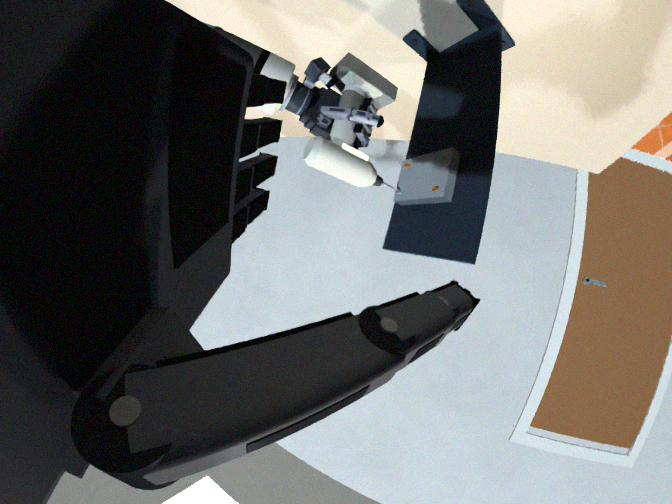

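Call:
move([
  [0,0,0,0,0,0,1,1,1,1,1,-1,0,0.5,-0.00202,-0.00147,0,0,0,0,-0.98,-0.98,-0.98,-0.9,-0.98,-1,0.5,-0.6],
  [0,0,0,0,0,0,1,1,1,1,1,-1,0,0.5,-0.0018,-0.0018,0.00367,0,0,0,-0.98,-0.98,-0.98,-0.9,-0.98,-1,0.5,-0.6],
], speed=0.02, cameras=[])

Call:
move(target=[0,0,0,0,0,0,1,1,1,1,1,-1,0,0.5,0.0047,0.0034,0,0,0,0,-0.98,-0.98,-0.98,-0.9,-0.98,-1,0.5,-0.6], speed=0.006, stop_force=10, cameras=[])

Scene clock: 220.17 s.
left_arm: end_effector_position=(+0.5631, +0.3995, +0.5502) hand_measured=(+1.000, +1.000, +1.000, +1.000, +1.000, -1.000) hand_load_n=(+0.0, +0.0, +0.0, +0.0, +0.0, +0.0) hand_stopped_by=(target, target, target, target, target, target) hand_force_limit=0.00 hand_speed=0.50 end_effector_quat_wxyz=(+0.479, +0.218, +0.838, -0.141) end_effector_velocity=(+0.000, +0.000, -0.001) end_effector_angular_velocity=(+0.000, +0.001, +0.000) | right_arm: end_effector_position=(+0.7826, +0.3072, +0.3483) hand_measured=(-0.898, -0.892, -0.886, -0.872, +0.114, -1.000) hand_load_n=(+0.5, +4.5, +9.5, +7.5, +11.5, +1.5) hand_stopped_by=(force, force, force, force, force, target) hand_force_limit=0.50 hand_speed=-0.60 end_effector_quat_wxyz=(+0.672, -0.218, +0.674, +0.218) end_effector_velocity=(+0.000, +0.000, -0.001) end_effector_angular_velocity=(+0.000, +0.000, +0.000)
Joint positions: left_arm=[-0.653 -1.895 2.264 3.298 -1.502 -4.783] | right_arm=[0.782 -0.828 1.174 -0.344 1.786 -1.569]
Joint velocities: left_arm=[0 0 0 0.001 0 0] | right_arm=[-0.001 0 0 0 -0.001 0]
Joint torques (N m): left_arm=[5.77 -2.47 -39.39 -3.28 -0.44 2.19] | right_arm=[-12.29 -115.51 -51.48 -2.9 -1.32 -0.3]
Wrist force (N): left_arm=[-1.2 2.1 -1.5] | right_arm=[6.8 -0.2 -0.5]
Wrist torque (N m): left_arm=[0.50 0.33 -0.06] | right_arm=[-0.18 -0.05 0.03]
Wrist force, peak (N): left_arm=[-1.6 2.5 -2.0] | right_arm=[7.5 0.4 -4.2]
Hand target: left_arm +0.5631, +0.3995, +0.5502; +0.479, +0.218, +0.838, -0.141 | right_arm +0.7827, +0.3071, +0.3483; +0.672, -0.218, +0.674, +0.218
Off the commanded pose: left_arm 0.000 m, 0 deg | right_arm 0.000 m, 0 deg.
move: done
No camera images: "cameras" was empty.

Scene clock: 221.50 s.
left_arm: end_effector_position=(+0.5631, +0.3995, +0.5502) hand_measured=(+1.000, +1.000, +1.000, +1.000, +1.000, -1.000) hand_load_n=(+0.0, +0.0, +0.0, +0.0, +0.0, +0.0) hand_stopped_by=(target, target, target, target, target, target) hand_force_limit=0.00 hand_speed=0.50 end_effector_quat_wxyz=(+0.479, +0.218, +0.838, -0.141) end_effector_velocity=(+0.000, +0.001, +0.000) end_effector_angular_velocity=(-0.001, +0.000, +0.001) | right_arm: end_effector_position=(+0.7843, +0.3082, +0.3483) hand_measured=(-0.898, -0.892, -0.886, -0.872, +0.114, -1.000) hand_load_n=(+1.5, +5.5, +9.0, +6.5, +12.0, +1.0) hand_stopped_by=(force, force, force, force, force, target) hand_force_limit=0.50 hand_speed=-0.60 end_effector_quat_wxyz=(+0.672, -0.218, +0.674, +0.218) end_effector_velocity=(+0.000, +0.000, +0.002) end_effector_angular_velocity=(+0.002, -0.002, +0.001)
Joint positions: left_arm=[-0.653 -1.895 2.264 3.298 -1.502 -4.783] | right_arm=[0.781 -0.825 1.169 -0.342 1.786 -1.569]
Joint velocities: left_arm=[0.001 0 0 0 0 -0.001] | right_arm=[0 -0.001 0 -0.002 0 0]
Joint torques (N m): left_arm=[8.19 -5.06 -39.93 -2.8 -0.4 2.61] | right_arm=[6.67 -122.87 -43.12 -6.58 1.48 -0.43]
Wrist force (N): left_arm=[-1.4 2.3 -1.7] | right_arm=[6.7 0.1 -5.5]
Wrist torque (N m): left_arm=[0.54 0.36 -0.07] | right_arm=[-0.02 -0.26 0.02]
Wrist force, peak (N): left_arm=[-1.5 2.6 -2.0] | right_arm=[6.9 0.1 -12.3]
Hand target: left_arm +0.5631, +0.3995, +0.5502; +0.479, +0.218, +0.838, -0.141 | right_arm +0.7842, +0.3082, +0.3483; +0.672, -0.218, +0.674, +0.218
Off the commanded pose: left_arm 0.000 m, 0 deg | right_arm 0.002 m, 0 deg.
move: contact (right_arm)
No camera images: "cameras" was empty.

Call:
move(target=[0,0,0,0,0,0,1,1,1,1,1,-1,0,0.5,0.0016,0.00116,0,0,0,0,-0.98,-0.98,-0.98,-0.9,-0.98,-1,0.5,-0.6], speed=0.004, stop_force=10, cameras=[])

Call:
wait(seconds=0.4, cameras=[])

Scene clock: 223.03 s.
left_arm: end_effector_position=(+0.5631, +0.3995, +0.5502) hand_measured=(+1.000, +1.000, +1.000, +1.000, +1.000, -1.000) hand_load_n=(+0.0, -0.5, +0.0, +0.0, -0.5, +0.0) hand_stopped_by=(target, target, target, target, target, target) hand_force_limit=0.00 hand_speed=0.50 end_effector_quat_wxyz=(+0.479, +0.218, +0.838, -0.141) end_effector_velocity=(+0.000, +0.001, +0.000) end_effector_angular_velocity=(+0.002, -0.001, +0.000) | right_arm: end_effector_position=(+0.7847, +0.3087, +0.3483) hand_measured=(-0.898, -0.892, -0.886, -0.872, +0.114, -1.000) hand_load_n=(+3.0, +6.0, +8.5, +5.5, +12.5, +0.0) hand_stopped_by=(force, force, force, force, force, target) hand_force_limit=0.50 hand_speed=-0.60 end_effector_quat_wxyz=(+0.672, -0.218, +0.674, +0.218) end_effector_velocity=(+0.000, +0.000, +0.001) end_effector_angular_velocity=(+0.001, -0.001, +0.000)
Joint positions: left_arm=[-0.653 -1.895 2.264 3.298 -1.502 -4.783] | right_arm=[0.781 -0.824 1.167 -0.341 1.786 -1.569]
Joint velocities: left_arm=[0.001 0 0 -0.001 0 0.002] | right_arm=[0 -0.001 0 0 0 0]
Joint torques (N m): left_arm=[4.61 -2.13 -41.15 -3.34 -1.28 2.44] | right_arm=[-7.69 -122.33 -45.02 -7.16 0.92 -0.25]
Wrist force (N): left_arm=[-1.6 2.2 -2.0] | right_arm=[7.8 -1.1 -13.2]
Wrist torque (N m): left_arm=[0.55 0.39 -0.08] | right_arm=[0.27 -0.60 0.10]
Wrist force, peak (N): left_arm=[-1.6 2.5 -2.0] | right_arm=[7.6 -0.9 -16.5]
Hand target: left_arm +0.5631, +0.3995, +0.5502; +0.479, +0.218, +0.838, -0.141 | right_arm +0.7847, +0.3087, +0.3483; +0.672, -0.218, +0.674, +0.218
Off the commanded pose: left_arm 0.000 m, 0 deg | right_arm 0.001 m, 0 deg.
move: contact (right_arm)
No camera images: "cameras" was empty.

Scene clock: 223.43 s.
left_arm: end_effector_position=(+0.5631, +0.3995, +0.5502) hand_measured=(+1.000, +1.000, +1.000, +1.000, +1.000, -1.000) hand_load_n=(+0.0, +0.0, +0.0, +0.0, +0.0, +0.0) hand_stopped_by=(target, target, target, target, target, target) hand_force_limit=0.00 hand_speed=0.50 end_effector_quat_wxyz=(+0.479, +0.218, +0.838, -0.141) end_effector_velocity=(+0.000, +0.000, +0.000) end_effector_angular_velocity=(-0.002, +0.001, +0.000) | right_arm: end_effector_position=(+0.7847, +0.3087, +0.3483) hand_measured=(-0.898, -0.892, -0.886, -0.872, +0.114, -1.000) hand_load_n=(+3.0, +6.0, +8.5, +5.5, +12.5, +0.0) hand_stopped_by=(force, force, force, force, force, target) hand_force_limit=0.50 hand_speed=-0.60 end_effector_quat_wxyz=(+0.672, -0.218, +0.674, +0.218) end_effector_velocity=(+0.000, +0.000, +0.002) end_effector_angular_velocity=(+0.002, -0.002, +0.000)
Joint positions: left_arm=[-0.653 -1.895 2.264 3.298 -1.502 -4.783] | right_arm=[0.781 -0.824 1.167 -0.341 1.786 -1.569]
Joint velocities: left_arm=[-0.001 0 0 0 0 -0.002] | right_arm=[0 -0.001 0 -0.002 0 0]
Joint torques (N m): left_arm=[7.57 -4.17 -40.5 -3.66 -0.41 2.32] | right_arm=[-7.91 -122.03 -46.31 -7.09 0.95 -0.4]
Wrist force (N): left_arm=[-1.6 2.4 -1.7] | right_arm=[7.5 -1.0 -13.0]
Wrist torque (N m): left_arm=[0.54 0.39 -0.08] | right_arm=[0.27 -0.55 0.08]
Wrist force, peak (N): left_arm=[-1.5 2.4 -2.1] | right_arm=[7.8 -0.9 -13.5]
Hand target: left_arm +0.5631, +0.3995, +0.5502; +0.479, +0.218, +0.838, -0.141 | right_arm +0.7847, +0.3087, +0.3483; +0.672, -0.218, +0.674, +0.218
Off the commanded pose: left_arm 0.000 m, 0 deg | right_arm 0.001 m, 0 deg.
wait: 0.40 s; at rest by 0.17 s
No camera images: "cameras" was empty.

Call:
move(target=[0,0,0,0,0,0,1,1,1,1,1,-1,0,0.5,-0.00067,-0.0005,0,0,0,0,-0.98,-0.98,-0.98,-0.9,-0.98,-1,0.5,-0.6], speed=0.004, cameras=[])

Call:
move(target=[0,0,0,0,0,0,1,1,1,1,1,-1,0,0.5,0,0,-0.0014,0,0,0,-0.98,-0.98,-0.98,-0.9,-0.98,-1,0.5,-0.6], speed=0.004, cameras=[])

Call:
move(target=[0,0,0,0,0,0,1,1,1,1,1,-1,0,0.5,0,0,-0.0014,0,0,0,-0.98,-0.98,-0.98,-0.9,-0.98,-1,0.5,-0.6], speed=0.004, cameras=[])

Scene clock: 224.37 s.
left_arm: end_effector_position=(+0.5631, +0.3995, +0.5502) hand_measured=(+1.000, +1.000, +1.000, +1.000, +1.000, -1.000) hand_load_n=(+0.5, +0.0, +0.0, +0.0, +0.0, -0.5) hand_stopped_by=(target, target, target, target, target, target) hand_force_limit=0.00 hand_speed=0.50 end_effector_quat_wxyz=(+0.479, +0.218, +0.838, -0.141) end_effector_velocity=(+0.000, +0.000, +0.000) end_effector_angular_velocity=(+0.000, +0.000, +0.000) | right_arm: end_effector_position=(+0.7844, +0.3084, +0.3484) hand_measured=(-0.898, -0.892, -0.886, -0.872, +0.114, -1.000) hand_load_n=(+2.0, +5.5, +8.5, +6.5, +12.0, +1.0) hand_stopped_by=(force, force, force, force, force, target) hand_force_limit=0.50 hand_speed=-0.60 end_effector_quat_wxyz=(+0.672, -0.218, +0.674, +0.218) end_effector_velocity=(+0.000, +0.000, -0.002) end_effector_angular_velocity=(-0.002, +0.001, +0.001)
Joint positions: left_arm=[-0.653 -1.895 2.264 3.298 -1.502 -4.783] | right_arm=[0.781 -0.825 1.168 -0.341 1.786 -1.569]
Joint velocities: left_arm=[-0.001 0.001 0 0 0 0] | right_arm=[0 0.001 0 0 -0.001 -0.001]
Joint torques (N m): left_arm=[5.44 -4.96 -41.91 -3.63 -0.23 2.6] | right_arm=[13.26 -121.2 -43.53 -6.63 1.69 -0.33]
Wrist force (N): left_arm=[-1.2 2.0 -1.9] | right_arm=[7.2 -0.1 -4.6]
Wrist torque (N m): left_arm=[0.50 0.34 -0.07] | right_arm=[-0.03 -0.19 0.05]
Wrist force, peak (N): left_arm=[-1.5 2.3 -2.3] | right_arm=[7.9 -1.1 -13.3]
Hand target: left_arm +0.5631, +0.3995, +0.5502; +0.479, +0.218, +0.838, -0.141 | right_arm +0.7843, +0.3084, +0.3483; +0.672, -0.218, +0.674, +0.218
Off the commanded pose: left_arm 0.000 m, 0 deg | right_arm 0.000 m, 0 deg.
move: done
No camera images: "cameras" was empty.

Scene clock: 225.07 s.
left_arm: end_effector_position=(+0.5631, +0.3995, +0.5502) hand_measured=(+1.000, +1.000, +1.000, +1.000, +1.000, -1.000) hand_load_n=(+0.0, +0.0, +0.0, +0.0, +0.0, -0.5) hand_stopped_by=(target, target, target, target, target, target) hand_force_limit=0.00 hand_speed=0.50 end_effector_quat_wxyz=(+0.479, +0.218, +0.838, -0.141) end_effector_velocity=(+0.000, +0.000, +0.000) end_effector_angular_velocity=(+0.001, -0.001, +0.000) | right_arm: end_effector_position=(+0.7843, +0.3084, +0.3475) hand_measured=(-0.898, -0.892, -0.886, -0.872, +0.114, -1.000) hand_load_n=(+1.5, +5.5, +8.5, +6.0, +12.5, +1.0) hand_stopped_by=(force, force, force, force, force, target) hand_force_limit=0.50 hand_speed=-0.60 end_effector_quat_wxyz=(+0.672, -0.218, +0.674, +0.218) end_effector_velocity=(+0.000, +0.000, +0.002) end_effector_angular_velocity=(+0.001, -0.001, +0.000)
Joint positions: left_arm=[-0.653 -1.895 2.264 3.298 -1.502 -4.783] | right_arm=[0.781 -0.824 1.169 -0.343 1.786 -1.569]
Joint velocities: left_arm=[0 0 0 0 0 0.001] | right_arm=[0 -0.002 0 0 0 0]
Joint torques (N m): left_arm=[8.49 -4.19 -42.54 -3.38 -0.15 1.85] | right_arm=[13.1 -104.75 -42.9 -6.45 1.87 -0.09]
Wrist force (N): left_arm=[-1.5 2.4 -1.8] | right_arm=[7.3 0.3 -4.9]
Wrist torque (N m): left_arm=[0.56 0.38 -0.07] | right_arm=[-0.06 -0.24 0.03]
Wrist force, peak (N): left_arm=[-1.6 2.6 -1.8] | right_arm=[7.4 -0.3 -5.2]
Hand target: left_arm +0.5631, +0.3995, +0.5502; +0.479, +0.218, +0.838, -0.141 | right_arm +0.7843, +0.3084, +0.3475; +0.672, -0.218, +0.674, +0.218
Off the commanded pose: left_arm 0.000 m, 0 deg | right_arm 0.000 m, 0 deg.
move: done
No camera images: "cameras" was empty.

Scene clock: 225.77 s.
left_arm: end_effector_position=(+0.5631, +0.3995, +0.5502) hand_measured=(+1.000, +1.000, +1.000, +1.000, +1.000, -1.000) hand_load_n=(+0.0, +0.0, +0.0, +0.0, +0.0, +0.0) hand_stopped_by=(target, target, target, target, target, target) hand_force_limit=0.00 hand_speed=0.50 end_effector_quat_wxyz=(+0.479, +0.218, +0.838, -0.141) end_effector_velocity=(+0.000, +0.000, +0.000) end_effector_angular_velocity=(+0.000, +0.000, +0.001) | right_arm: end_effector_position=(+0.7843, +0.3084, +0.3466) hand_measured=(-0.898, -0.892, -0.886, -0.872, +0.114, -1.000) hand_load_n=(+2.0, +5.0, +8.5, +6.5, +12.5, +1.0) hand_stopped_by=(force, force, force, force, force, target) hand_force_limit=0.50 hand_speed=-0.60 end_effector_quat_wxyz=(+0.672, -0.218, +0.674, +0.218) end_effector_velocity=(+0.000, +0.000, -0.002) end_effector_angular_velocity=(-0.001, +0.001, +0.000)
Joint positions: left_arm=[-0.653 -1.895 2.264 3.298 -1.502 -4.783] | right_arm=[0.781 -0.824 1.17 -0.344 1.786 -1.569]
Joint velocities: left_arm=[0 0 0 0 0.001 -0.001] | right_arm=[0 0.001 0 0 0 0]
Joint torques (N m): left_arm=[7.87 -4.27 -41.6 -3.76 -0.59 2.11] | right_arm=[11.94 -106.57 -43.74 -6.72 1.73 -0.4]
Wrist force (N): left_arm=[-1.6 2.6 -2.1] | right_arm=[7.7 0.3 -5.9]
Wrist torque (N m): left_arm=[0.61 0.41 -0.07] | right_arm=[-0.05 -0.22 0.04]
Wrist force, peak (N): left_arm=[-1.6 2.6 -2.1] | right_arm=[7.9 0.5 -5.8]
Hand target: left_arm +0.5631, +0.3995, +0.5502; +0.479, +0.218, +0.838, -0.141 | right_arm +0.7843, +0.3084, +0.3467; +0.672, -0.218, +0.674, +0.218
Off the commanded pose: left_arm 0.000 m, 0 deg | right_arm 0.000 m, 0 deg.
move: done
No camera images: "cameras" was empty.

Call:
move(target=[0,0,0,0,0,0,1,1,1,1,1,-1,0,0.5,0,0,0.0018,0,0,0,-0.98,-0.98,-0.98,-0.9,-0.98,-1,0.5,-0.6], speed=0.004, cameras=[])

Call:
move(target=[0,0,0,0,0,0,1,1,1,1,1,-1,0,0.5,-0.00068,0.00095,0,0,0,0,-0.98,-0.98,-0.98,-0.9,-0.98,-1,0.5,-0.6], speed=0.004, cameras=[])

Call:
move(target=[0,0,0,0,0,0,1,1,1,1,1,-1,0,0.5,-0.00068,0.00095,0,0,0,0,-0.98,-0.98,-0.98,-0.9,-0.98,-1,0.5,-0.6], speed=0.004, cameras=[])

Scene clock: 226.77 s.
left_arm: end_effector_position=(+0.5631, +0.3995, +0.5502) hand_measured=(+1.000, +1.000, +1.000, +1.000, +1.000, -1.000) hand_load_n=(+0.0, +0.0, +0.0, +0.0, +0.0, +0.0) hand_stopped_by=(target, target, target, target, target, target) hand_force_limit=0.00 hand_speed=0.50 end_effector_quat_wxyz=(+0.479, +0.218, +0.838, -0.141) end_effector_velocity=(+0.000, +0.000, +0.000) end_effector_angular_velocity=(+0.000, +0.000, +0.000) | right_arm: end_effector_position=(+0.7843, +0.3084, +0.3478) hand_measured=(-0.898, -0.892, -0.886, -0.872, +0.114, -1.000) hand_load_n=(+1.5, +5.0, +9.0, +6.5, +12.0, +1.0) hand_stopped_by=(force, force, force, force, force, target) hand_force_limit=0.50 hand_speed=-0.60 end_effector_quat_wxyz=(+0.672, -0.218, +0.674, +0.218) end_effector_velocity=(+0.000, +0.000, -0.002) end_effector_angular_velocity=(-0.002, +0.002, -0.001)
Joint positions: left_arm=[-0.653 -1.895 2.264 3.298 -1.502 -4.783] | right_arm=[0.781 -0.824 1.169 -0.342 1.786 -1.569]
Joint velocities: left_arm=[0 0 0 0 0 0] | right_arm=[0 0.002 0 0.002 0 0]
Joint torques (N m): left_arm=[7.76 -6.46 -42.69 -3.59 -0.38 2.75] | right_arm=[9.61 -121.54 -52.88 -2.24 1.91 -0.18]
Wrist force (N): left_arm=[-1.2 2.4 -1.8] | right_arm=[7.3 0.0 -5.2]
Wrist torque (N m): left_arm=[0.55 0.33 -0.05] | right_arm=[-0.06 -0.27 0.04]
Wrist force, peak (N): left_arm=[-1.6 2.7 -1.9] | right_arm=[8.1 0.4 -6.0]
Hand target: left_arm +0.5631, +0.3995, +0.5502; +0.479, +0.218, +0.838, -0.141 | right_arm +0.7843, +0.3084, +0.3477; +0.672, -0.218, +0.674, +0.218
Off the commanded pose: left_arm 0.000 m, 0 deg | right_arm 0.000 m, 0 deg.
move: done
No camera images: "cameras" was empty.

Scene clock: 227.47 s.
left_arm: end_effector_position=(+0.5631, +0.3995, +0.5502) hand_measured=(+1.000, +1.000, +1.000, +1.000, +1.000, -1.000) hand_load_n=(+0.0, +0.0, +0.0, +0.0, +0.0, -0.5) hand_stopped_by=(target, target, target, target, target, target) hand_force_limit=0.00 hand_speed=0.50 end_effector_quat_wxyz=(+0.479, +0.218, +0.838, -0.141) end_effector_velocity=(+0.000, +0.000, +0.000) end_effector_angular_velocity=(+0.001, +0.000, +0.001) | right_arm: end_effector_position=(+0.7839, +0.3090, +0.3478) hand_measured=(-0.898, -0.892, -0.886, -0.872, +0.114, -1.000) hand_load_n=(+1.5, +5.5, +8.5, +6.5, +12.0, +1.0) hand_stopped_by=(force, force, force, force, force, target) hand_force_limit=0.50 hand_speed=-0.60 end_effector_quat_wxyz=(+0.672, -0.218, +0.674, +0.218) end_effector_velocity=(+0.000, +0.000, +0.000) end_effector_angular_velocity=(-0.001, +0.000, +0.000)
Joint positions: left_arm=[-0.653 -1.895 2.264 3.298 -1.502 -4.783] | right_arm=[0.782 -0.824 1.168 -0.342 1.786 -1.569]
Joint velocities: left_arm=[0 0 0 0.001 0.001 0] | right_arm=[0 0 0 0 0 0]
Joint torques (N m): left_arm=[8.01 -4.82 -42.3 -3.61 -0.3 2.43] | right_arm=[11.81 -104.15 -52.41 -1.9 2.11 -0.26]
Wrist force (N): left_arm=[-1.5 2.1 -1.9] | right_arm=[7.0 0.0 -3.7]
Wrist torque (N m): left_arm=[0.52 0.39 -0.08] | right_arm=[-0.08 -0.23 0.03]
Wrist force, peak (N): left_arm=[-1.4 2.3 -2.4] | right_arm=[7.6 0.1 -5.1]
Hand target: left_arm +0.5631, +0.3995, +0.5502; +0.479, +0.218, +0.838, -0.141 | right_arm +0.7839, +0.3090, +0.3477; +0.672, -0.218, +0.674, +0.218
Off the commanded pose: left_arm 0.000 m, 0 deg | right_arm 0.000 m, 0 deg.
move: done
No camera images: "cameras" was empty.

Scene clock: 228.17 s.
left_arm: end_effector_position=(+0.5631, +0.3995, +0.5502) hand_measured=(+1.000, +1.000, +1.000, +1.000, +1.000, -1.000) hand_load_n=(+0.0, +0.0, +0.0, +0.0, +0.0, +0.0) hand_stopped_by=(target, target, target, target, target, target) hand_force_limit=0.00 hand_speed=0.50 end_effector_quat_wxyz=(+0.479, +0.218, +0.838, -0.141) end_effector_velocity=(+0.000, -0.001, +0.000) end_effector_angular_velocity=(+0.000, +0.001, -0.002) | right_arm: end_effector_position=(+0.7835, +0.3096, +0.3478) hand_measured=(-0.898, -0.892, -0.886, -0.872, +0.114, -1.000) hand_load_n=(+1.5, +5.5, +9.0, +6.0, +12.0, +1.0) hand_stopped_by=(force, force, force, force, force, target) hand_force_limit=0.50 hand_speed=-0.60 end_effector_quat_wxyz=(+0.672, -0.218, +0.674, +0.218) end_effector_velocity=(+0.000, +0.000, +0.002) end_effector_angular_velocity=(+0.002, -0.002, +0.000)
Joint positions: left_arm=[-0.653 -1.895 2.264 3.298 -1.502 -4.783] | right_arm=[0.783 -0.823 1.167 -0.341 1.787 -1.569]
Joint velocities: left_arm=[-0.001 0.001 0 0 -0.001 0] | right_arm=[0 -0.001 0 -0.001 0 0]
Joint torques (N m): left_arm=[8.51 -3.74 -41.64 -3.66 -0.42 2.19] | right_arm=[12.51 -105.89 -52.3 -1.79 2.13 -0.19]
Wrist force (N): left_arm=[-1.5 1.7 -2.0] | right_arm=[6.6 -0.1 -2.9]
Wrist torque (N m): left_arm=[0.46 0.38 -0.09] | right_arm=[-0.12 -0.18 0.02]
Wrist force, peak (N): left_arm=[-1.7 2.5 -2.1] | right_arm=[7.4 -0.1 -3.7]
Hand target: left_arm +0.5631, +0.3995, +0.5502; +0.479, +0.218, +0.838, -0.141 | right_arm +0.7835, +0.3096, +0.3477; +0.672, -0.218, +0.674, +0.218
Off the commanded pose: left_arm 0.000 m, 0 deg | right_arm 0.000 m, 0 deg.
move: done
No camera images: "cameras" was empty.

Call:
move(target=[0,0,0,0,0,0,1,1,1,1,1,-1,0,0.5,0.0027,0.00196,0,0,0,0,-0.98,-0.98,-0.98,-0.9,-0.98,-1,0.5,-0.6], speed=0.004, stop_force=8, cameras=[])

Call:
move(target=[0,0,0,0,0,0,1,1,1,1,1,-1,0,0.5,-0.0014,-0.001,0,0,0,0,-0.98,-0.98,-0.98,-0.9,-0.98,-1,0.5,-0.6], speed=0.006, cameras=[])

Call:
move(target=[0,0,0,0,0,0,1,1,1,1,1,-1,0,0.5,-0.00098,0.00135,0,0,0,0,-0.98,-0.98,-0.98,-0.9,-0.98,-1,0.5,-0.6], speed=0.006, cameras=[])

Call:
move(target=[0,0,0,0,0,0,1,1,1,1,1,-1,0,0.5,0.0027,0.00196,0,0,0,0,-0.98,-0.98,-0.98,-0.9,-0.98,-1,0.5,-0.6], speed=0.004, stop_force=8, cameras=[])

Scene clock: 229.60 s.
left_arm: end_effector_position=(+0.5631, +0.3995, +0.5502) hand_measured=(+1.000, +1.000, +1.000, +1.000, +1.000, -1.000) hand_load_n=(+0.0, +0.0, +0.0, +0.0, +0.0, -0.5) hand_stopped_by=(target, target, target, target, target, target) hand_force_limit=0.00 hand_speed=0.50 end_effector_quat_wxyz=(+0.479, +0.218, +0.838, -0.141) end_effector_velocity=(+0.000, +0.000, +0.001) end_effector_angular_velocity=(+0.000, -0.002, -0.001) | right_arm: end_effector_position=(+0.7837, +0.3099, +0.3477) hand_measured=(-0.898, -0.892, -0.886, -0.872, +0.114, -1.000) hand_load_n=(+2.5, +6.0, +8.5, +6.0, +12.5, +0.5) hand_stopped_by=(force, force, force, force, force, target) hand_force_limit=0.50 hand_speed=-0.60 end_effector_quat_wxyz=(+0.672, -0.218, +0.674, +0.218) end_effector_velocity=(+0.000, +0.000, +0.000) end_effector_angular_velocity=(+0.000, +0.000, +0.000)
Joint positions: left_arm=[-0.653 -1.895 2.264 3.298 -1.502 -4.783] | right_arm=[0.783 -0.823 1.166 -0.341 1.787 -1.569]
Joint velocities: left_arm=[0 0 0 -0.001 0 0.001] | right_arm=[0 0 0 0 0 0]
Joint torques (N m): left_arm=[7.66 -6.04 -43.09 -3.9 -0.34 2.34] | right_arm=[1.03 -122.39 -42.89 -6.26 1.91 -0.07]
Wrist force (N): left_arm=[-1.1 2.1 -1.9] | right_arm=[6.4 0.0 -6.8]
Wrist torque (N m): left_arm=[0.53 0.33 -0.06] | right_arm=[0.04 -0.37 0.02]
Wrist force, peak (N): left_arm=[-1.4 2.7 -2.1] | right_arm=[6.3 -0.1 -12.5]
Hand target: left_arm +0.5631, +0.3995, +0.5502; +0.479, +0.218, +0.838, -0.141 | right_arm +0.7837, +0.3099, +0.3477; +0.672, -0.218, +0.674, +0.218
Off the commanded pose: left_arm 0.000 m, 0 deg | right_arm 0.002 m, 0 deg.
move: contact (right_arm)
No camera images: "cameras" was empty.

Scene clock: 230.30 s.
left_arm: end_effector_position=(+0.5631, +0.3995, +0.5502) hand_measured=(+1.000, +1.000, +1.000, +1.000, +1.000, -1.000) hand_load_n=(+0.0, +0.0, +0.0, +0.0, +0.0, +0.0) hand_stopped_by=(target, target, target, target, target, target) hand_force_limit=0.00 hand_speed=0.50 end_effector_quat_wxyz=(+0.479, +0.218, +0.838, -0.141) end_effector_velocity=(+0.000, +0.000, +0.000) end_effector_angular_velocity=(+0.000, -0.001, +0.000) | right_arm: end_effector_position=(+0.7829, +0.3092, +0.3477) hand_measured=(-0.898, -0.892, -0.886, -0.872, +0.114, -1.000) hand_load_n=(+1.0, +5.0, +9.0, +6.5, +11.5, +1.5) hand_stopped_by=(force, force, force, force, force, target) hand_force_limit=0.50 hand_speed=-0.60 end_effector_quat_wxyz=(+0.672, -0.218, +0.674, +0.218) end_effector_velocity=(+0.000, +0.000, +0.000) end_effector_angular_velocity=(+0.000, +0.000, +0.000)
Joint positions: left_arm=[-0.653 -1.895 2.264 3.298 -1.502 -4.783] | right_arm=[0.783 -0.824 1.169 -0.342 1.787 -1.569]
Joint velocities: left_arm=[0 0 0 -0.001 0 0.001] | right_arm=[0 0 0 0.001 0 0]
Joint torques (N m): left_arm=[7.78 -4.55 -44.02 -3.98 -0.36 2.33] | right_arm=[15.14 -119.19 -44.33 -6.3 1.98 -0.21]
Wrist force (N): left_arm=[-1.5 2.0 -2.3] | right_arm=[7.3 -0.3 -0.7]
Wrist torque (N m): left_arm=[0.53 0.39 -0.08] | right_arm=[-0.18 -0.13 0.06]
Wrist force, peak (N): left_arm=[-1.5 2.6 -2.1] | right_arm=[6.9 -0.1 -7.3]
Hand target: left_arm +0.5631, +0.3995, +0.5502; +0.479, +0.218, +0.838, -0.141 | right_arm +0.7829, +0.3093, +0.3477; +0.672, -0.218, +0.674, +0.218
Off the commanded pose: left_arm 0.000 m, 0 deg | right_arm 0.000 m, 0 deg.
move: done
No camera images: "cameras" was empty.

Scene clock: 231.00 s.
left_arm: end_effector_position=(+0.5631, +0.3995, +0.5502) hand_measured=(+1.000, +1.000, +1.000, +1.000, +1.000, -1.000) hand_load_n=(+0.0, +0.0, +0.0, +0.0, +0.0, +0.0) hand_stopped_by=(target, target, target, target, target, target) hand_force_limit=0.00 hand_speed=0.50 end_effector_quat_wxyz=(+0.479, +0.218, +0.838, -0.141) end_effector_velocity=(+0.000, +0.000, +0.000) end_effector_angular_velocity=(+0.000, +0.000, +0.000) | right_arm: end_effector_position=(+0.7823, +0.3101, +0.3478) hand_measured=(-0.898, -0.892, -0.886, -0.872, +0.114, -1.000) hand_load_n=(+1.0, +5.0, +9.0, +6.5, +11.5, +1.5) hand_stopped_by=(force, force, force, force, force, target) hand_force_limit=0.50 hand_speed=-0.60 end_effector_quat_wxyz=(+0.672, -0.218, +0.674, +0.218) end_effector_velocity=(+0.000, +0.000, -0.001) end_effector_angular_velocity=(+0.000, +0.001, +0.000)
Joint positions: left_arm=[-0.653 -1.895 2.264 3.298 -1.502 -4.783] | right_arm=[0.784 -0.824 1.168 -0.342 1.788 -1.569]
Joint velocities: left_arm=[0 0 0 0 0 0] | right_arm=[0 0.001 0 0 0 0]
Joint torques (N m): left_arm=[8.83 -7.73 -43.56 -4.32 -0.62 2.59] | right_arm=[11.28 -104.88 -51.96 -1.88 1.84 -0.26]
Wrist force (N): left_arm=[-1.5 2.5 -1.8] | right_arm=[6.9 -0.4 -0.7]
Wrist torque (N m): left_arm=[0.58 0.38 -0.07] | right_arm=[-0.20 -0.07 0.03]
Wrist force, peak (N): left_arm=[-1.4 2.6 -2.1] | right_arm=[7.3 -0.4 -0.9]
Hand target: left_arm +0.5631, +0.3995, +0.5502; +0.479, +0.218, +0.838, -0.141 | right_arm +0.7823, +0.3101, +0.3477; +0.672, -0.218, +0.674, +0.218
Off the commanded pose: left_arm 0.000 m, 0 deg | right_arm 0.000 m, 0 deg.
move: done
No camera images: "cameras" was empty.

Scene clock: 232.47 s.
left_arm: end_effector_position=(+0.5631, +0.3995, +0.5502) hand_measured=(+1.000, +1.000, +1.000, +1.000, +1.000, -1.000) hand_load_n=(-0.5, +0.5, +0.0, +0.0, +0.0, +0.0) hand_stopped_by=(target, target, target, target, target, target) hand_force_limit=0.00 hand_speed=0.50 end_effector_quat_wxyz=(+0.479, +0.218, +0.838, -0.141) end_effector_velocity=(+0.000, +0.000, +0.000) end_effector_angular_velocity=(+0.000, +0.000, +0.000) | right_arm: end_effector_position=(+0.7839, +0.3113, +0.3477) hand_measured=(-0.898, -0.892, -0.886, -0.872, +0.114, -1.000) hand_load_n=(+1.5, +5.5, +9.0, +7.0, +11.0, +1.5) hand_stopped_by=(force, force, force, force, force, target) hand_force_limit=0.50 hand_speed=-0.60 end_effector_quat_wxyz=(+0.672, -0.218, +0.674, +0.218) end_effector_velocity=(+0.000, +0.000, +0.000) end_effector_angular_velocity=(+0.000, +0.000, +0.000)
Joint positions: left_arm=[-0.653 -1.895 2.264 3.298 -1.502 -4.783] | right_arm=[0.784 -0.82 1.162 -0.339 1.788 -1.569]
Joint velocities: left_arm=[0 0 0 0 0 0] | right_arm=[0 0 0 -0.001 0 0]
Joint torques (N m): left_arm=[6.09 -6.94 -45.42 -4.08 -0.55 2.44] | right_arm=[-15.95 -121.69 -41.17 -5.8 1.59 -0.35]
Wrist force (N): left_arm=[-1.3 2.0 -2.0] | right_arm=[6.5 2.3 -0.3]
Wrist torque (N m): left_arm=[0.51 0.36 -0.07] | right_arm=[-0.33 -0.19 -0.06]
Wrist force, peak (N): left_arm=[-1.5 2.6 -2.2] | right_arm=[7.2 -0.2 -1.7]
Hand target: left_arm +0.5631, +0.3995, +0.5502; +0.479, +0.218, +0.838, -0.141 | right_arm +0.7839, +0.3113, +0.3477; +0.672, -0.218, +0.674, +0.218
Off the commanded pose: left_arm 0.000 m, 0 deg | right_arm 0.000 m, 0 deg.
move: done
No camera images: "cameras" was empty.

Call:
move([
  [0,0,0,0,0,0,1,1,1,1,1,-1,0,0.5,-0.0054,-0.0039,0,0,0,0,-0.98,-0.98,-0.98,-0.9,-0.98,-1,0.5,-0.6],
  [0,0,0,0,0,0,1,1,1,1,1,-1,0,0.5,-0.0021,-0.0085,0,0,0,0,-0.98,-0.98,-0.98,-0.9,-0.98,-1,0.5,-0.6],
], speed=0.02, cameras=[])

Call:
move(target=[0,0,0,0,0,0,1,1,1,1,1,-1,0,0.5,0.0061,0.0044,0,0,0,0,-0.98,-0.98,-0.98,-0.9,-0.98,-1,0.5,-0.6], speed=0.006, stop_force=8, cameras=[])

Call:
move(target=[0,0,0,0,0,0,1,1,1,1,1,-1,0,0.5,0.00049,-0.00068,0,0,0,0,-0.98,-0.98,-0.98,-0.9,-0.98,-1,0.5,-0.6], speed=0.004, cameras=[])

Call:
move(target=[0,0,0,0,0,0,1,1,1,1,1,-1,0,0.5,0.00049,-0.00068,0,0,0,0,-0.98,-0.98,-0.98,-0.9,-0.98,-1,0.5,-0.6], speed=0.004, cameras=[])

Scene clock: 233.73 s.
left_arm: end_effector_position=(+0.5631, +0.3995, +0.5502) hand_measured=(+1.000, +1.000, +1.000, +1.000, +1.000, -1.000) hand_load_n=(+0.0, +0.0, +0.0, +0.0, +0.0, +0.0) hand_stopped_by=(target, target, target, target, target, target) hand_force_limit=0.00 hand_speed=0.50 end_effector_quat_wxyz=(+0.479, +0.218, +0.838, -0.141) end_effector_velocity=(+0.000, +0.000, +0.001) end_effector_angular_velocity=(-0.001, -0.001, -0.001) | right_arm: end_effector_position=(+0.7827, +0.3061, +0.3477) hand_measured=(-0.898, -0.892, -0.886, -0.872, +0.114, -1.000) hand_load_n=(+1.0, +5.5, +9.5, +7.5, +10.5, +2.0) hand_stopped_by=(force, force, force, force, force, target) hand_force_limit=0.50 hand_speed=-0.60 end_effector_quat_wxyz=(+0.672, -0.218, +0.674, +0.218) end_effector_velocity=(+0.000, +0.000, +0.001) end_effector_angular_velocity=(+0.000, -0.001, -0.001)
Joint positions: left_arm=[-0.653 -1.895 2.264 3.298 -1.502 -4.783] | right_arm=[0.781 -0.829 1.178 -0.346 1.785 -1.569]
Joint velocities: left_arm=[0 -0.001 0 -0.001 -0.001 0] | right_arm=[0 -0.001 0 0 0.001 0]
Joint torques (N m): left_arm=[8.53 -4.19 -44.89 -4.76 -0.72 2.36] | right_arm=[3.95 -112.18 -50.43 -5.71 0.63 -0.05]
Wrist force (N): left_arm=[-1.5 2.2 -2.1] | right_arm=[7.0 -0.5 -0.6]
Wrist torque (N m): left_arm=[0.55 0.39 -0.07] | right_arm=[-0.20 -0.09 0.04]
Wrist force, peak (N): left_arm=[-1.6 1.9 -2.4] | right_arm=[7.3 0.1 -0.8]
Hand target: left_arm +0.5631, +0.3995, +0.5502; +0.479, +0.218, +0.838, -0.141 | right_arm +0.7826, +0.3061, +0.3477; +0.672, -0.218, +0.674, +0.218
Off the commanded pose: left_arm 0.000 m, 0 deg | right_arm 0.000 m, 0 deg.
move: done
No camera images: "cameras" was empty.

Scene clock: 235.13 s.
left_arm: end_effector_position=(+0.5631, +0.3995, +0.5502) hand_measured=(+1.000, +1.000, +1.000, +1.000, +1.000, -1.000) hand_load_n=(+0.0, +0.0, +0.0, +0.0, +0.0, +0.0) hand_stopped_by=(target, target, target, target, target, target) hand_force_limit=0.00 hand_speed=0.50 end_effector_quat_wxyz=(+0.479, +0.218, +0.838, -0.141) end_effector_velocity=(+0.000, +0.000, +0.000) end_effector_angular_velocity=(-0.001, +0.001, +0.000) | right_arm: end_effector_position=(+0.7845, +0.3075, +0.3477) hand_measured=(-0.898, -0.892, -0.886, -0.872, +0.114, -1.000) hand_load_n=(+1.5, +5.5, +9.0, +6.5, +11.5, +1.5) hand_stopped_by=(force, force, force, force, force, target) hand_force_limit=0.50 hand_speed=-0.60 end_effector_quat_wxyz=(+0.672, -0.218, +0.674, +0.218) end_effector_velocity=(+0.000, +0.000, +0.000) end_effector_angular_velocity=(+0.001, -0.001, +0.000)
Joint positions: left_arm=[-0.653 -1.895 2.264 3.298 -1.502 -4.783] | right_arm=[0.78 -0.825 1.171 -0.343 1.785 -1.569]
Joint velocities: left_arm=[0 0 0 0 -0.001 -0.001] | right_arm=[0 0.001 0 -0.001 0 0]
Joint torques (N m): left_arm=[6.26 -2.41 -44.99 -4.92 -0.22 2.01] | right_arm=[4.34 -123.19 -42.75 -6.39 1.4 -0.26]
Wrist force (N): left_arm=[-1.6 2.1 -2.0] | right_arm=[6.8 0.3 -3.2]
Wrist torque (N m): left_arm=[0.53 0.40 -0.08] | right_arm=[-0.12 -0.12 0.01]
Wrist force, peak (N): left_arm=[-2.0 2.6 -1.9] | right_arm=[7.6 0.4 -10.0]
Hand target: left_arm +0.5631, +0.3995, +0.5502; +0.479, +0.218, +0.838, -0.141 | right_arm +0.7845, +0.3076, +0.3477; +0.672, -0.218, +0.674, +0.218
Off the commanded pose: left_arm 0.000 m, 0 deg | right_arm 0.002 m, 0 deg.
move: contact (right_arm)
No camera images: "cameras" was empty.

Scene clock: 235.83 s.
left_arm: end_effector_position=(+0.5631, +0.3995, +0.5502) hand_measured=(+1.000, +1.000, +1.000, +1.000, +1.000, -1.000) hand_load_n=(+0.0, +0.0, +0.0, +0.0, +0.0, +0.0) hand_stopped_by=(target, target, target, target, target, target) hand_force_limit=0.00 hand_speed=0.50 end_effector_quat_wxyz=(+0.479, +0.218, +0.838, -0.141) end_effector_velocity=(+0.000, +0.000, +0.000) end_effector_angular_velocity=(+0.001, -0.001, +0.000) | right_arm: end_effector_position=(+0.7848, +0.3071, +0.3477) hand_measured=(-0.898, -0.892, -0.886, -0.872, +0.114, -1.000) hand_load_n=(+1.5, +6.0, +9.0, +7.0, +11.5, +1.5) hand_stopped_by=(force, force, force, force, force, target) hand_force_limit=0.50 hand_speed=-0.60 end_effector_quat_wxyz=(+0.672, -0.218, +0.674, +0.218) end_effector_velocity=(+0.000, +0.000, +0.001) end_effector_angular_velocity=(+0.002, -0.001, +0.000)
Joint positions: left_arm=[-0.653 -1.895 2.264 3.298 -1.502 -4.783] | right_arm=[0.78 -0.826 1.172 -0.343 1.784 -1.569]
Joint velocities: left_arm=[0 0 0 0 0 0.001] | right_arm=[0 -0.001 0 -0.001 0 0]
Joint torques (N m): left_arm=[7.69 -6.92 -45.15 -4.16 -0.58 2.42] | right_arm=[-16.29 -122.63 -42.98 -6.75 -0.97 -0.24]
Wrist force (N): left_arm=[-1.3 2.1 -1.9] | right_arm=[7.4 0.0 -3.8]
Wrist torque (N m): left_arm=[0.52 0.35 -0.07] | right_arm=[-0.16 -0.23 0.03]
Wrist force, peak (N): left_arm=[-1.7 2.4 -2.0] | right_arm=[7.5 0.3 -3.6]
Hand target: left_arm +0.5631, +0.3995, +0.5502; +0.479, +0.218, +0.838, -0.141 | right_arm +0.7848, +0.3071, +0.3477; +0.672, -0.218, +0.674, +0.218
Off the commanded pose: left_arm 0.000 m, 0 deg | right_arm 0.000 m, 0 deg.
move: done
No camera images: "cameras" was empty.

Scene clock: 236.53 s.
left_arm: end_effector_position=(+0.5631, +0.3995, +0.5502) hand_measured=(+1.000, +1.000, +1.000, +1.000, +1.000, -1.000) hand_load_n=(+0.0, +0.0, +0.0, +0.0, +0.0, +0.0) hand_stopped_by=(target, target, target, target, target, target) hand_force_limit=0.00 hand_speed=0.50 end_effector_quat_wxyz=(+0.479, +0.218, +0.838, -0.141) end_effector_velocity=(+0.000, +0.000, +0.000) end_effector_angular_velocity=(+0.000, +0.000, +0.001) | right_arm: end_effector_position=(+0.7851, +0.3067, +0.3477) hand_measured=(-0.898, -0.892, -0.886, -0.872, +0.114, -1.000) hand_load_n=(+1.5, +5.5, +9.0, +7.0, +11.0, +1.0) hand_stopped_by=(force, force, force, force, force, target) hand_force_limit=0.50 hand_speed=-0.60 end_effector_quat_wxyz=(+0.672, -0.218, +0.674, +0.218) end_effector_velocity=(+0.000, +0.000, +0.000) end_effector_angular_velocity=(+0.000, -0.001, +0.000)
Joint positions: left_arm=[-0.653 -1.895 2.264 3.298 -1.502 -4.783] | right_arm=[0.779 -0.826 1.172 -0.344 1.784 -1.569]
Joint velocities: left_arm=[0 0 0 0 0.001 0] | right_arm=[0 0 0 0 0 0]
Joint torques (N m): left_arm=[8.61 -4.42 -45.06 -4.8 -0.73 2.19] | right_arm=[-15.98 -123.07 -42.79 -6.86 -1.05 -0.25]
Wrist force (N): left_arm=[-1.6 2.3 -2.0] | right_arm=[7.4 0.2 -4.3]
Wrist torque (N m): left_arm=[0.56 0.39 -0.08] | right_arm=[-0.09 -0.19 0.03]
Wrist force, peak (N): left_arm=[-1.6 2.4 -2.2] | right_arm=[7.5 0.5 -5.0]
Hand target: left_arm +0.5631, +0.3995, +0.5502; +0.479, +0.218, +0.838, -0.141 | right_arm +0.7851, +0.3067, +0.3477; +0.672, -0.218, +0.674, +0.218
Off the commanded pose: left_arm 0.000 m, 0 deg | right_arm 0.000 m, 0 deg.
move: done
No camera images: "cameras" was empty.

Call:
move(target=[0,0,0,0,0,0,1,1,1,1,1,-1,0,0.5,0.00098,-0.00135,0,0,0,0,-0.98,-0.98,-0.98,-0.9,-0.98,-1,0.5,-0.6], speed=0.004, cameras=[])

Call:
move(target=[0,0,0,0,0,0,1,1,1,1,1,-1,0,0.5,0.00098,-0.00135,0,0,0,0,-0.98,-0.98,-0.98,-0.9,-0.98,-1,0.5,-0.6], speed=0.004, cameras=[])

Call:
move(target=[0,0,0,0,0,0,1,1,1,1,1,-1,0,0.5,0.00098,-0.00135,0,0,0,0,-0.98,-0.98,-0.98,-0.9,-0.98,-1,0.5,-0.6], speed=0.004, cameras=[])

Call:
move(target=[0,0,0,0,0,0,1,1,1,1,1,-1,0,0.5,0.00098,-0.00135,0,0,0,0,-0.98,-0.98,-0.98,-0.9,-0.98,-1,0.5,-0.6], speed=0.004, cameras=[])

Scene clock: 237.47 s.
left_arm: end_effector_position=(+0.5631, +0.3995, +0.5502) hand_measured=(+1.000, +1.000, +1.000, +1.000, +1.000, -1.000) hand_load_n=(+0.0, +0.0, +0.0, +0.0, +0.0, +0.0) hand_stopped_by=(target, target, target, target, target, target) hand_force_limit=0.00 hand_speed=0.50 end_effector_quat_wxyz=(+0.479, +0.218, +0.838, -0.141) end_effector_velocity=(+0.000, +0.000, +0.000) end_effector_angular_velocity=(-0.001, +0.001, +0.002) | right_arm: end_effector_position=(+0.7857, +0.3059, +0.3477) hand_measured=(-0.898, -0.892, -0.886, -0.872, +0.114, -1.000) hand_load_n=(+1.5, +5.5, +9.0, +7.0, +11.5, +1.5) hand_stopped_by=(force, force, force, force, force, target) hand_force_limit=0.50 hand_speed=-0.60 end_effector_quat_wxyz=(+0.672, -0.218, +0.674, +0.218) end_effector_velocity=(+0.000, +0.000, +0.001) end_effector_angular_velocity=(+0.000, +0.000, +0.000)
Joint positions: left_arm=[-0.653 -1.895 2.264 3.298 -1.502 -4.783] | right_arm=[0.778 -0.827 1.173 -0.344 1.783 -1.569]
Joint velocities: left_arm=[0.001 0 0 0 0 -0.002] | right_arm=[0 -0.001 0 0.001 0 0]
Joint torques (N m): left_arm=[4.46 -4.67 -46.5 -4.73 -0.51 2.13] | right_arm=[-13.51 -121.38 -43.39 -6.67 -0.91 -0.14]
Wrist force (N): left_arm=[-1.2 2.3 -1.5] | right_arm=[7.3 0.5 -3.5]
Wrist torque (N m): left_arm=[0.53 0.34 -0.06] | right_arm=[-0.12 -0.21 0.03]
Wrist force, peak (N): left_arm=[-1.7 2.2 -2.3] | right_arm=[7.8 0.2 -4.8]
Hand target: left_arm +0.5631, +0.3995, +0.5502; +0.479, +0.218, +0.838, -0.141 | right_arm +0.7857, +0.3059, +0.3477; +0.672, -0.218, +0.674, +0.218
Off the commanded pose: left_arm 0.000 m, 0 deg | right_arm 0.000 m, 0 deg.
move: done
No camera images: "cameras" was empty.

Scene clock: 238.17 s.
left_arm: end_effector_position=(+0.5631, +0.3995, +0.5502) hand_measured=(+1.000, +1.000, +1.000, +1.000, +1.000, -1.000) hand_load_n=(+0.0, +0.0, +0.0, +0.0, +0.0, -0.5) hand_stopped_by=(target, target, target, target, target, target) hand_force_limit=0.00 hand_speed=0.50 end_effector_quat_wxyz=(+0.479, +0.218, +0.838, -0.141) end_effector_velocity=(+0.000, +0.000, +0.000) end_effector_angular_velocity=(+0.000, +0.000, +0.001) | right_arm: end_effector_position=(+0.7863, +0.3051, +0.3477) hand_measured=(-0.898, -0.892, -0.886, -0.872, +0.114, -1.000) hand_load_n=(+1.5, +5.5, +9.0, +7.0, +11.5, +1.5) hand_stopped_by=(force, force, force, force, force, target) hand_force_limit=0.50 hand_speed=-0.60 end_effector_quat_wxyz=(+0.672, -0.218, +0.674, +0.218) end_effector_velocity=(+0.000, +0.000, +0.002) end_effector_angular_velocity=(+0.003, -0.002, +0.000)
Joint positions: left_arm=[-0.653 -1.895 2.264 3.298 -1.502 -4.783] | right_arm=[0.777 -0.827 1.174 -0.345 1.782 -1.569]
Joint velocities: left_arm=[0 0 0 0 0 0] | right_arm=[0 -0.002 0 -0.001 0 0]
Joint torques (N m): left_arm=[9.6 -4.24 -46.38 -4.51 -0.44 2.67] | right_arm=[-13.82 -122.31 -43.48 -6.67 -0.8 -0.24]
Wrist force (N): left_arm=[-1.5 2.1 -2.0] | right_arm=[7.1 0.3 -4.3]
Wrist torque (N m): left_arm=[0.53 0.39 -0.08] | right_arm=[-0.08 -0.13 0.02]
Wrist force, peak (N): left_arm=[-1.3 2.4 -2.3] | right_arm=[7.8 0.5 -4.1]
Hand target: left_arm +0.5631, +0.3995, +0.5502; +0.479, +0.218, +0.838, -0.141 | right_arm +0.7862, +0.3051, +0.3477; +0.672, -0.218, +0.674, +0.218
Off the commanded pose: left_arm 0.000 m, 0 deg | right_arm 0.000 m, 0 deg.
move: done
No camera images: "cameras" was empty.

Scene clock: 238.87 s.
left_arm: end_effector_position=(+0.5631, +0.3995, +0.5502) hand_measured=(+1.000, +1.000, +1.000, +1.000, +1.000, -1.000) hand_load_n=(+0.0, +0.5, +0.0, +0.0, -0.5, +0.0) hand_stopped_by=(target, target, target, target, target, target) hand_force_limit=0.00 hand_speed=0.50 end_effector_quat_wxyz=(+0.479, +0.218, +0.838, -0.141) end_effector_velocity=(+0.000, -0.001, +0.000) end_effector_angular_velocity=(+0.001, +0.000, -0.001) | right_arm: end_effector_position=(+0.7868, +0.3043, +0.3477) hand_measured=(-0.898, -0.892, -0.886, -0.872, +0.114, -1.000) hand_load_n=(+1.5, +5.5, +9.0, +7.0, +11.0, +1.5) hand_stopped_by=(force, force, force, force, force, target) hand_force_limit=0.50 hand_speed=-0.60 end_effector_quat_wxyz=(+0.672, -0.218, +0.674, +0.218) end_effector_velocity=(+0.000, +0.000, -0.002) end_effector_angular_velocity=(-0.001, +0.001, +0.000)
Joint positions: left_arm=[-0.653 -1.895 2.264 3.298 -1.502 -4.783] | right_arm=[0.776 -0.828 1.176 -0.345 1.781 -1.569]
Joint velocities: left_arm=[-0.001 0 0 0 0 0.001] | right_arm=[0 0.001 0 0 0.001 0]
Joint torques (N m): left_arm=[3.82 -7.14 -46.74 -4.47 0.13 2.2] | right_arm=[-13.81 -121.77 -43.48 -6.76 -0.88 -0.17]
Wrist force (N): left_arm=[-1.6 2.5 -2.2] | right_arm=[7.6 0.0 -4.2]
Wrist torque (N m): left_arm=[0.59 0.41 -0.08] | right_arm=[-0.10 -0.19 0.05]
Wrist force, peak (N): left_arm=[-1.6 2.5 -2.2] | right_arm=[7.7 0.1 -4.5]
Hand target: left_arm +0.5631, +0.3995, +0.5502; +0.479, +0.218, +0.838, -0.141 | right_arm +0.7868, +0.3043, +0.3477; +0.672, -0.218, +0.674, +0.218
Off the commanded pose: left_arm 0.000 m, 0 deg | right_arm 0.000 m, 0 deg.
move: done
No camera images: "cameras" was empty.

Scene clock: 239.57 s.
left_arm: end_effector_position=(+0.5631, +0.3995, +0.5502) hand_measured=(+1.000, +1.000, +1.000, +1.000, +1.000, -1.000) hand_load_n=(+0.0, +0.0, +0.0, -0.5, +0.0, +0.0) hand_stopped_by=(target, target, target, target, target, target) hand_force_limit=0.00 hand_speed=0.50 end_effector_quat_wxyz=(+0.479, +0.218, +0.838, -0.141) end_effector_velocity=(+0.000, +0.000, +0.000) end_effector_angular_velocity=(+0.000, +0.000, -0.001) | right_arm: end_effector_position=(+0.7874, +0.3035, +0.3477) hand_measured=(-0.898, -0.892, -0.886, -0.872, +0.114, -1.000) hand_load_n=(+1.5, +5.5, +9.0, +7.0, +11.0, +1.5) hand_stopped_by=(force, force, force, force, force, target) hand_force_limit=0.50 hand_speed=-0.60 end_effector_quat_wxyz=(+0.672, -0.218, +0.674, +0.218) end_effector_velocity=(+0.000, +0.000, -0.001) end_effector_angular_velocity=(-0.001, +0.001, +0.000)
Joint positions: left_arm=[-0.653 -1.895 2.264 3.298 -1.502 -4.783] | right_arm=[0.775 -0.829 1.177 -0.346 1.78 -1.569]
Joint velocities: left_arm=[0 0 0 0 -0.001 0] | right_arm=[0 0 0 0.001 0 0]
Joint torques (N m): left_arm=[11.37 -5.69 -47.44 -4.42 -0.8 2.29] | right_arm=[-12.7 -121.87 -43.14 -6.67 -1 -0.21]
Wrist force (N): left_arm=[-1.3 2.2 -1.8] | right_arm=[7.7 0.3 -3.3]
Wrist torque (N m): left_arm=[0.53 0.35 -0.06] | right_arm=[-0.05 -0.21 0.08]
Wrist force, peak (N): left_arm=[-1.7 2.5 -2.0] | right_arm=[7.5 0.1 -4.3]
Hand target: left_arm +0.5631, +0.3995, +0.5502; +0.479, +0.218, +0.838, -0.141 | right_arm +0.7874, +0.3035, +0.3477; +0.672, -0.218, +0.674, +0.218
Off the commanded pose: left_arm 0.000 m, 0 deg | right_arm 0.000 m, 0 deg.
move: done
No camera images: "cameras" was empty.

Call:
move(target=[0,0,0,0,0,0,1,1,1,1,1,-1,0,0.5,0.00098,-0.00135,0,0,0,0,-0.98,-0.98,-0.98,-0.9,-0.98,-1,0.5,-0.6], speed=0.004, cameras=[])

Call:
move(target=[0,0,0,0,0,0,1,1,1,1,1,-1,0,0.5,0.00098,-0.00135,0,0,0,0,-0.98,-0.98,-0.98,-0.9,-0.98,-1,0.5,-0.6], speed=0.004, cameras=[])

Call:
move(target=[0,0,0,0,0,0,1,1,1,1,1,-1,0,0.5,0.00098,-0.00135,0,0,0,0,-0.98,-0.98,-0.98,-0.9,-0.98,-1,0.5,-0.6], speed=0.004, cameras=["cam_left_wrist"])

Call:
zoom_image(camera="cam_left_wrist", region=[385, 180, 415, 203])

Scene clock: 240.63 s.
left_arm: end_effector_position=(+0.5631, +0.3995, +0.5502) hand_measured=(+1.000, +1.000, +1.000, +1.000, +1.000, -1.000) hand_load_n=(+0.0, +0.0, +0.0, +0.0, +0.0, +0.0) hand_stopped_by=(target, target, target, target, target, target) hand_force_limit=0.00 hand_speed=0.50 end_effector_quat_wxyz=(+0.479, +0.218, +0.838, -0.141) end_effector_velocity=(+0.000, +0.000, +0.000) end_effector_angular_velocity=(+0.000, +0.000, +0.001) | right_arm: end_effector_position=(+0.7880, +0.3027, +0.3477) hand_measured=(-0.898, -0.892, -0.886, -0.872, +0.114, -1.000) hand_load_n=(+1.0, +5.0, +9.5, +7.5, +11.0, +2.0) hand_stopped_by=(force, force, force, force, force, target) hand_force_limit=0.50 hand_speed=-0.60 end_effector_quat_wxyz=(+0.672, -0.218, +0.674, +0.218) end_effector_velocity=(+0.000, +0.000, -0.001) end_effector_angular_velocity=(+0.000, +0.000, +0.001)
Joint positions: left_arm=[-0.653 -1.895 2.264 3.298 -1.502 -4.783] | right_arm=[0.774 -0.829 1.178 -0.346 1.779 -1.569]
Joint velocities: left_arm=[0 0 0 0 0 -0.001] | right_arm=[0 0.001 0 0 0 0]
Joint torques (N m): left_arm=[7.28 -6.53 -48.12 -4.73 -0.38 2.69] | right_arm=[-12.44 -121.86 -42.07 -6.36 -1.06 -0.44]
Wrist force (N): left_arm=[-1.2 2.3 -1.9] | right_arm=[7.0 -0.3 -1.1]
Wrist torque (N m): left_arm=[0.54 0.35 -0.07] | right_arm=[-0.15 -0.07 0.05]
Wrist force, peak (N): left_arm=[-1.6 2.6 -2.2] | right_arm=[7.5 -0.3 -4.2]
Hand target: left_arm +0.5631, +0.3995, +0.5502; +0.479, +0.218, +0.838, -0.141 | right_arm +0.7880, +0.3027, +0.3477; +0.672, -0.218, +0.674, +0.218
Off the commanded pose: left_arm 0.000 m, 0 deg | right_arm 0.000 m, 0 deg.
move: done
No camera images: "cameras" was empty.

Scene clock: 241.33 s.
left_arm: end_effector_position=(+0.5631, +0.3995, +0.5502) hand_measured=(+1.000, +1.000, +1.000, +1.000, +1.000, -1.000) hand_load_n=(+0.0, +0.0, +0.0, +0.0, +0.0, +0.0) hand_stopped_by=(target, target, target, target, target, target) hand_force_limit=0.00 hand_speed=0.50 end_effector_quat_wxyz=(+0.479, +0.218, +0.838, -0.141) end_effector_velocity=(+0.000, +0.000, +0.000) end_effector_angular_velocity=(+0.001, +0.000, +0.000) | right_arm: end_effector_position=(+0.7886, +0.3019, +0.3477) hand_measured=(-0.898, -0.892, -0.886, -0.872, +0.114, -1.000) hand_load_n=(+1.0, +5.5, +9.0, +7.5, +11.5, +2.0) hand_stopped_by=(force, force, force, force, force, target) hand_force_limit=0.50 hand_speed=-0.60 end_effector_quat_wxyz=(+0.672, -0.218, +0.674, +0.218) end_effector_velocity=(+0.000, +0.000, +0.001) end_effector_angular_velocity=(+0.001, +0.000, +0.000)
Joint positions: left_arm=[-0.653 -1.895 2.264 3.298 -1.502 -4.783] | right_arm=[0.773 -0.83 1.179 -0.346 1.778 -1.569]
Joint velocities: left_arm=[0 0 0 0 0.001 0] | right_arm=[0 -0.001 0 0 0 0.001]
Joint torques (N m): left_arm=[8.5 -5.2 -46.61 -4.53 -0.42 2.56] | right_arm=[-11.81 -121.55 -41.94 -6.68 -1.07 -0.39]
Wrist force (N): left_arm=[-1.5 2.5 -2.1] | right_arm=[7.3 -0.3 -0.8]
Wrist torque (N m): left_arm=[0.58 0.39 -0.07] | right_arm=[-0.17 -0.13 0.07]
Wrist force, peak (N): left_arm=[-1.8 2.6 -1.9] | right_arm=[7.6 -0.3 -0.9]
Hand target: left_arm +0.5631, +0.3995, +0.5502; +0.479, +0.218, +0.838, -0.141 | right_arm +0.7886, +0.3019, +0.3477; +0.672, -0.218, +0.674, +0.218
Off the commanded pose: left_arm 0.000 m, 0 deg | right_arm 0.000 m, 0 deg.
move: done
No camera images: "cameras" was empty.

Scene clock: 242.03 s.
left_arm: end_effector_position=(+0.5631, +0.3995, +0.5502) hand_measured=(+1.000, +1.000, +1.000, +1.000, +1.000, -1.000) hand_load_n=(+0.0, +0.0, +0.0, +0.0, +0.0, +0.0) hand_stopped_by=(target, target, target, target, target, target) hand_force_limit=0.00 hand_speed=0.50 end_effector_quat_wxyz=(+0.479, +0.218, +0.838, -0.141) end_effector_velocity=(+0.000, +0.000, +0.000) end_effector_angular_velocity=(+0.002, -0.001, +0.000) | right_arm: end_effector_position=(+0.7892, +0.3010, +0.3477) hand_measured=(-0.898, -0.892, -0.886, -0.872, +0.114, -1.000) hand_load_n=(+1.0, +5.0, +9.5, +7.0, +11.0, +2.0) hand_stopped_by=(force, force, force, force, force, target) hand_force_limit=0.50 hand_speed=-0.60 end_effector_quat_wxyz=(+0.672, -0.218, +0.674, +0.218) end_effector_velocity=(+0.000, +0.000, -0.001) end_effector_angular_velocity=(-0.001, +0.001, +0.000)
Joint positions: left_arm=[-0.653 -1.895 2.264 3.298 -1.502 -4.783] | right_arm=[0.772 -0.831 1.18 -0.347 1.777 -1.569]
Joint velocities: left_arm=[0 0 0 0 0.001 0.002] | right_arm=[0 0 0 0.002 0 0]
Joint torques (N m): left_arm=[9.59 -5.25 -46.8 -4.92 0.09 2.67] | right_arm=[-11.95 -121.96 -41.71 -6.51 -1.12 -0.29]
Wrist force (N): left_arm=[-1.6 2.5 -1.8] | right_arm=[7.2 -0.1 -0.8]
Wrist torque (N m): left_arm=[0.57 0.39 -0.07] | right_arm=[-0.13 -0.11 0.06]
Wrist force, peak (N): left_arm=[-1.7 2.8 -1.7] | right_arm=[7.2 -0.1 -1.1]
Hand target: left_arm +0.5631, +0.3995, +0.5502; +0.479, +0.218, +0.838, -0.141 | right_arm +0.7892, +0.3011, +0.3477; +0.672, -0.218, +0.674, +0.218
Off the commanded pose: left_arm 0.000 m, 0 deg | right_arm 0.000 m, 0 deg.
move: done
Images, in order (width x height): cam_left_wrist 672x504.

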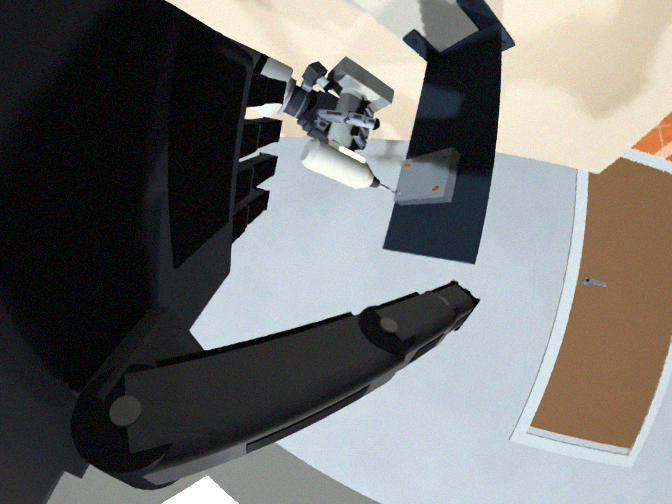

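Scaled by 16.800 from the camera's 672x504 image, which has a finer 960x720 frame.

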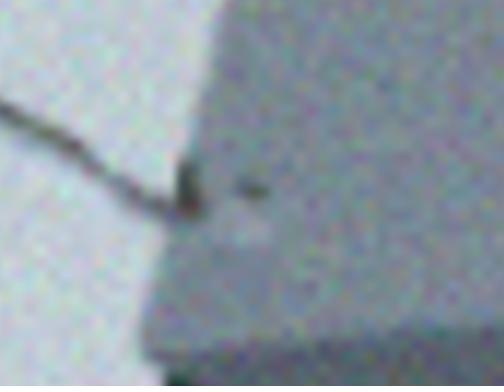

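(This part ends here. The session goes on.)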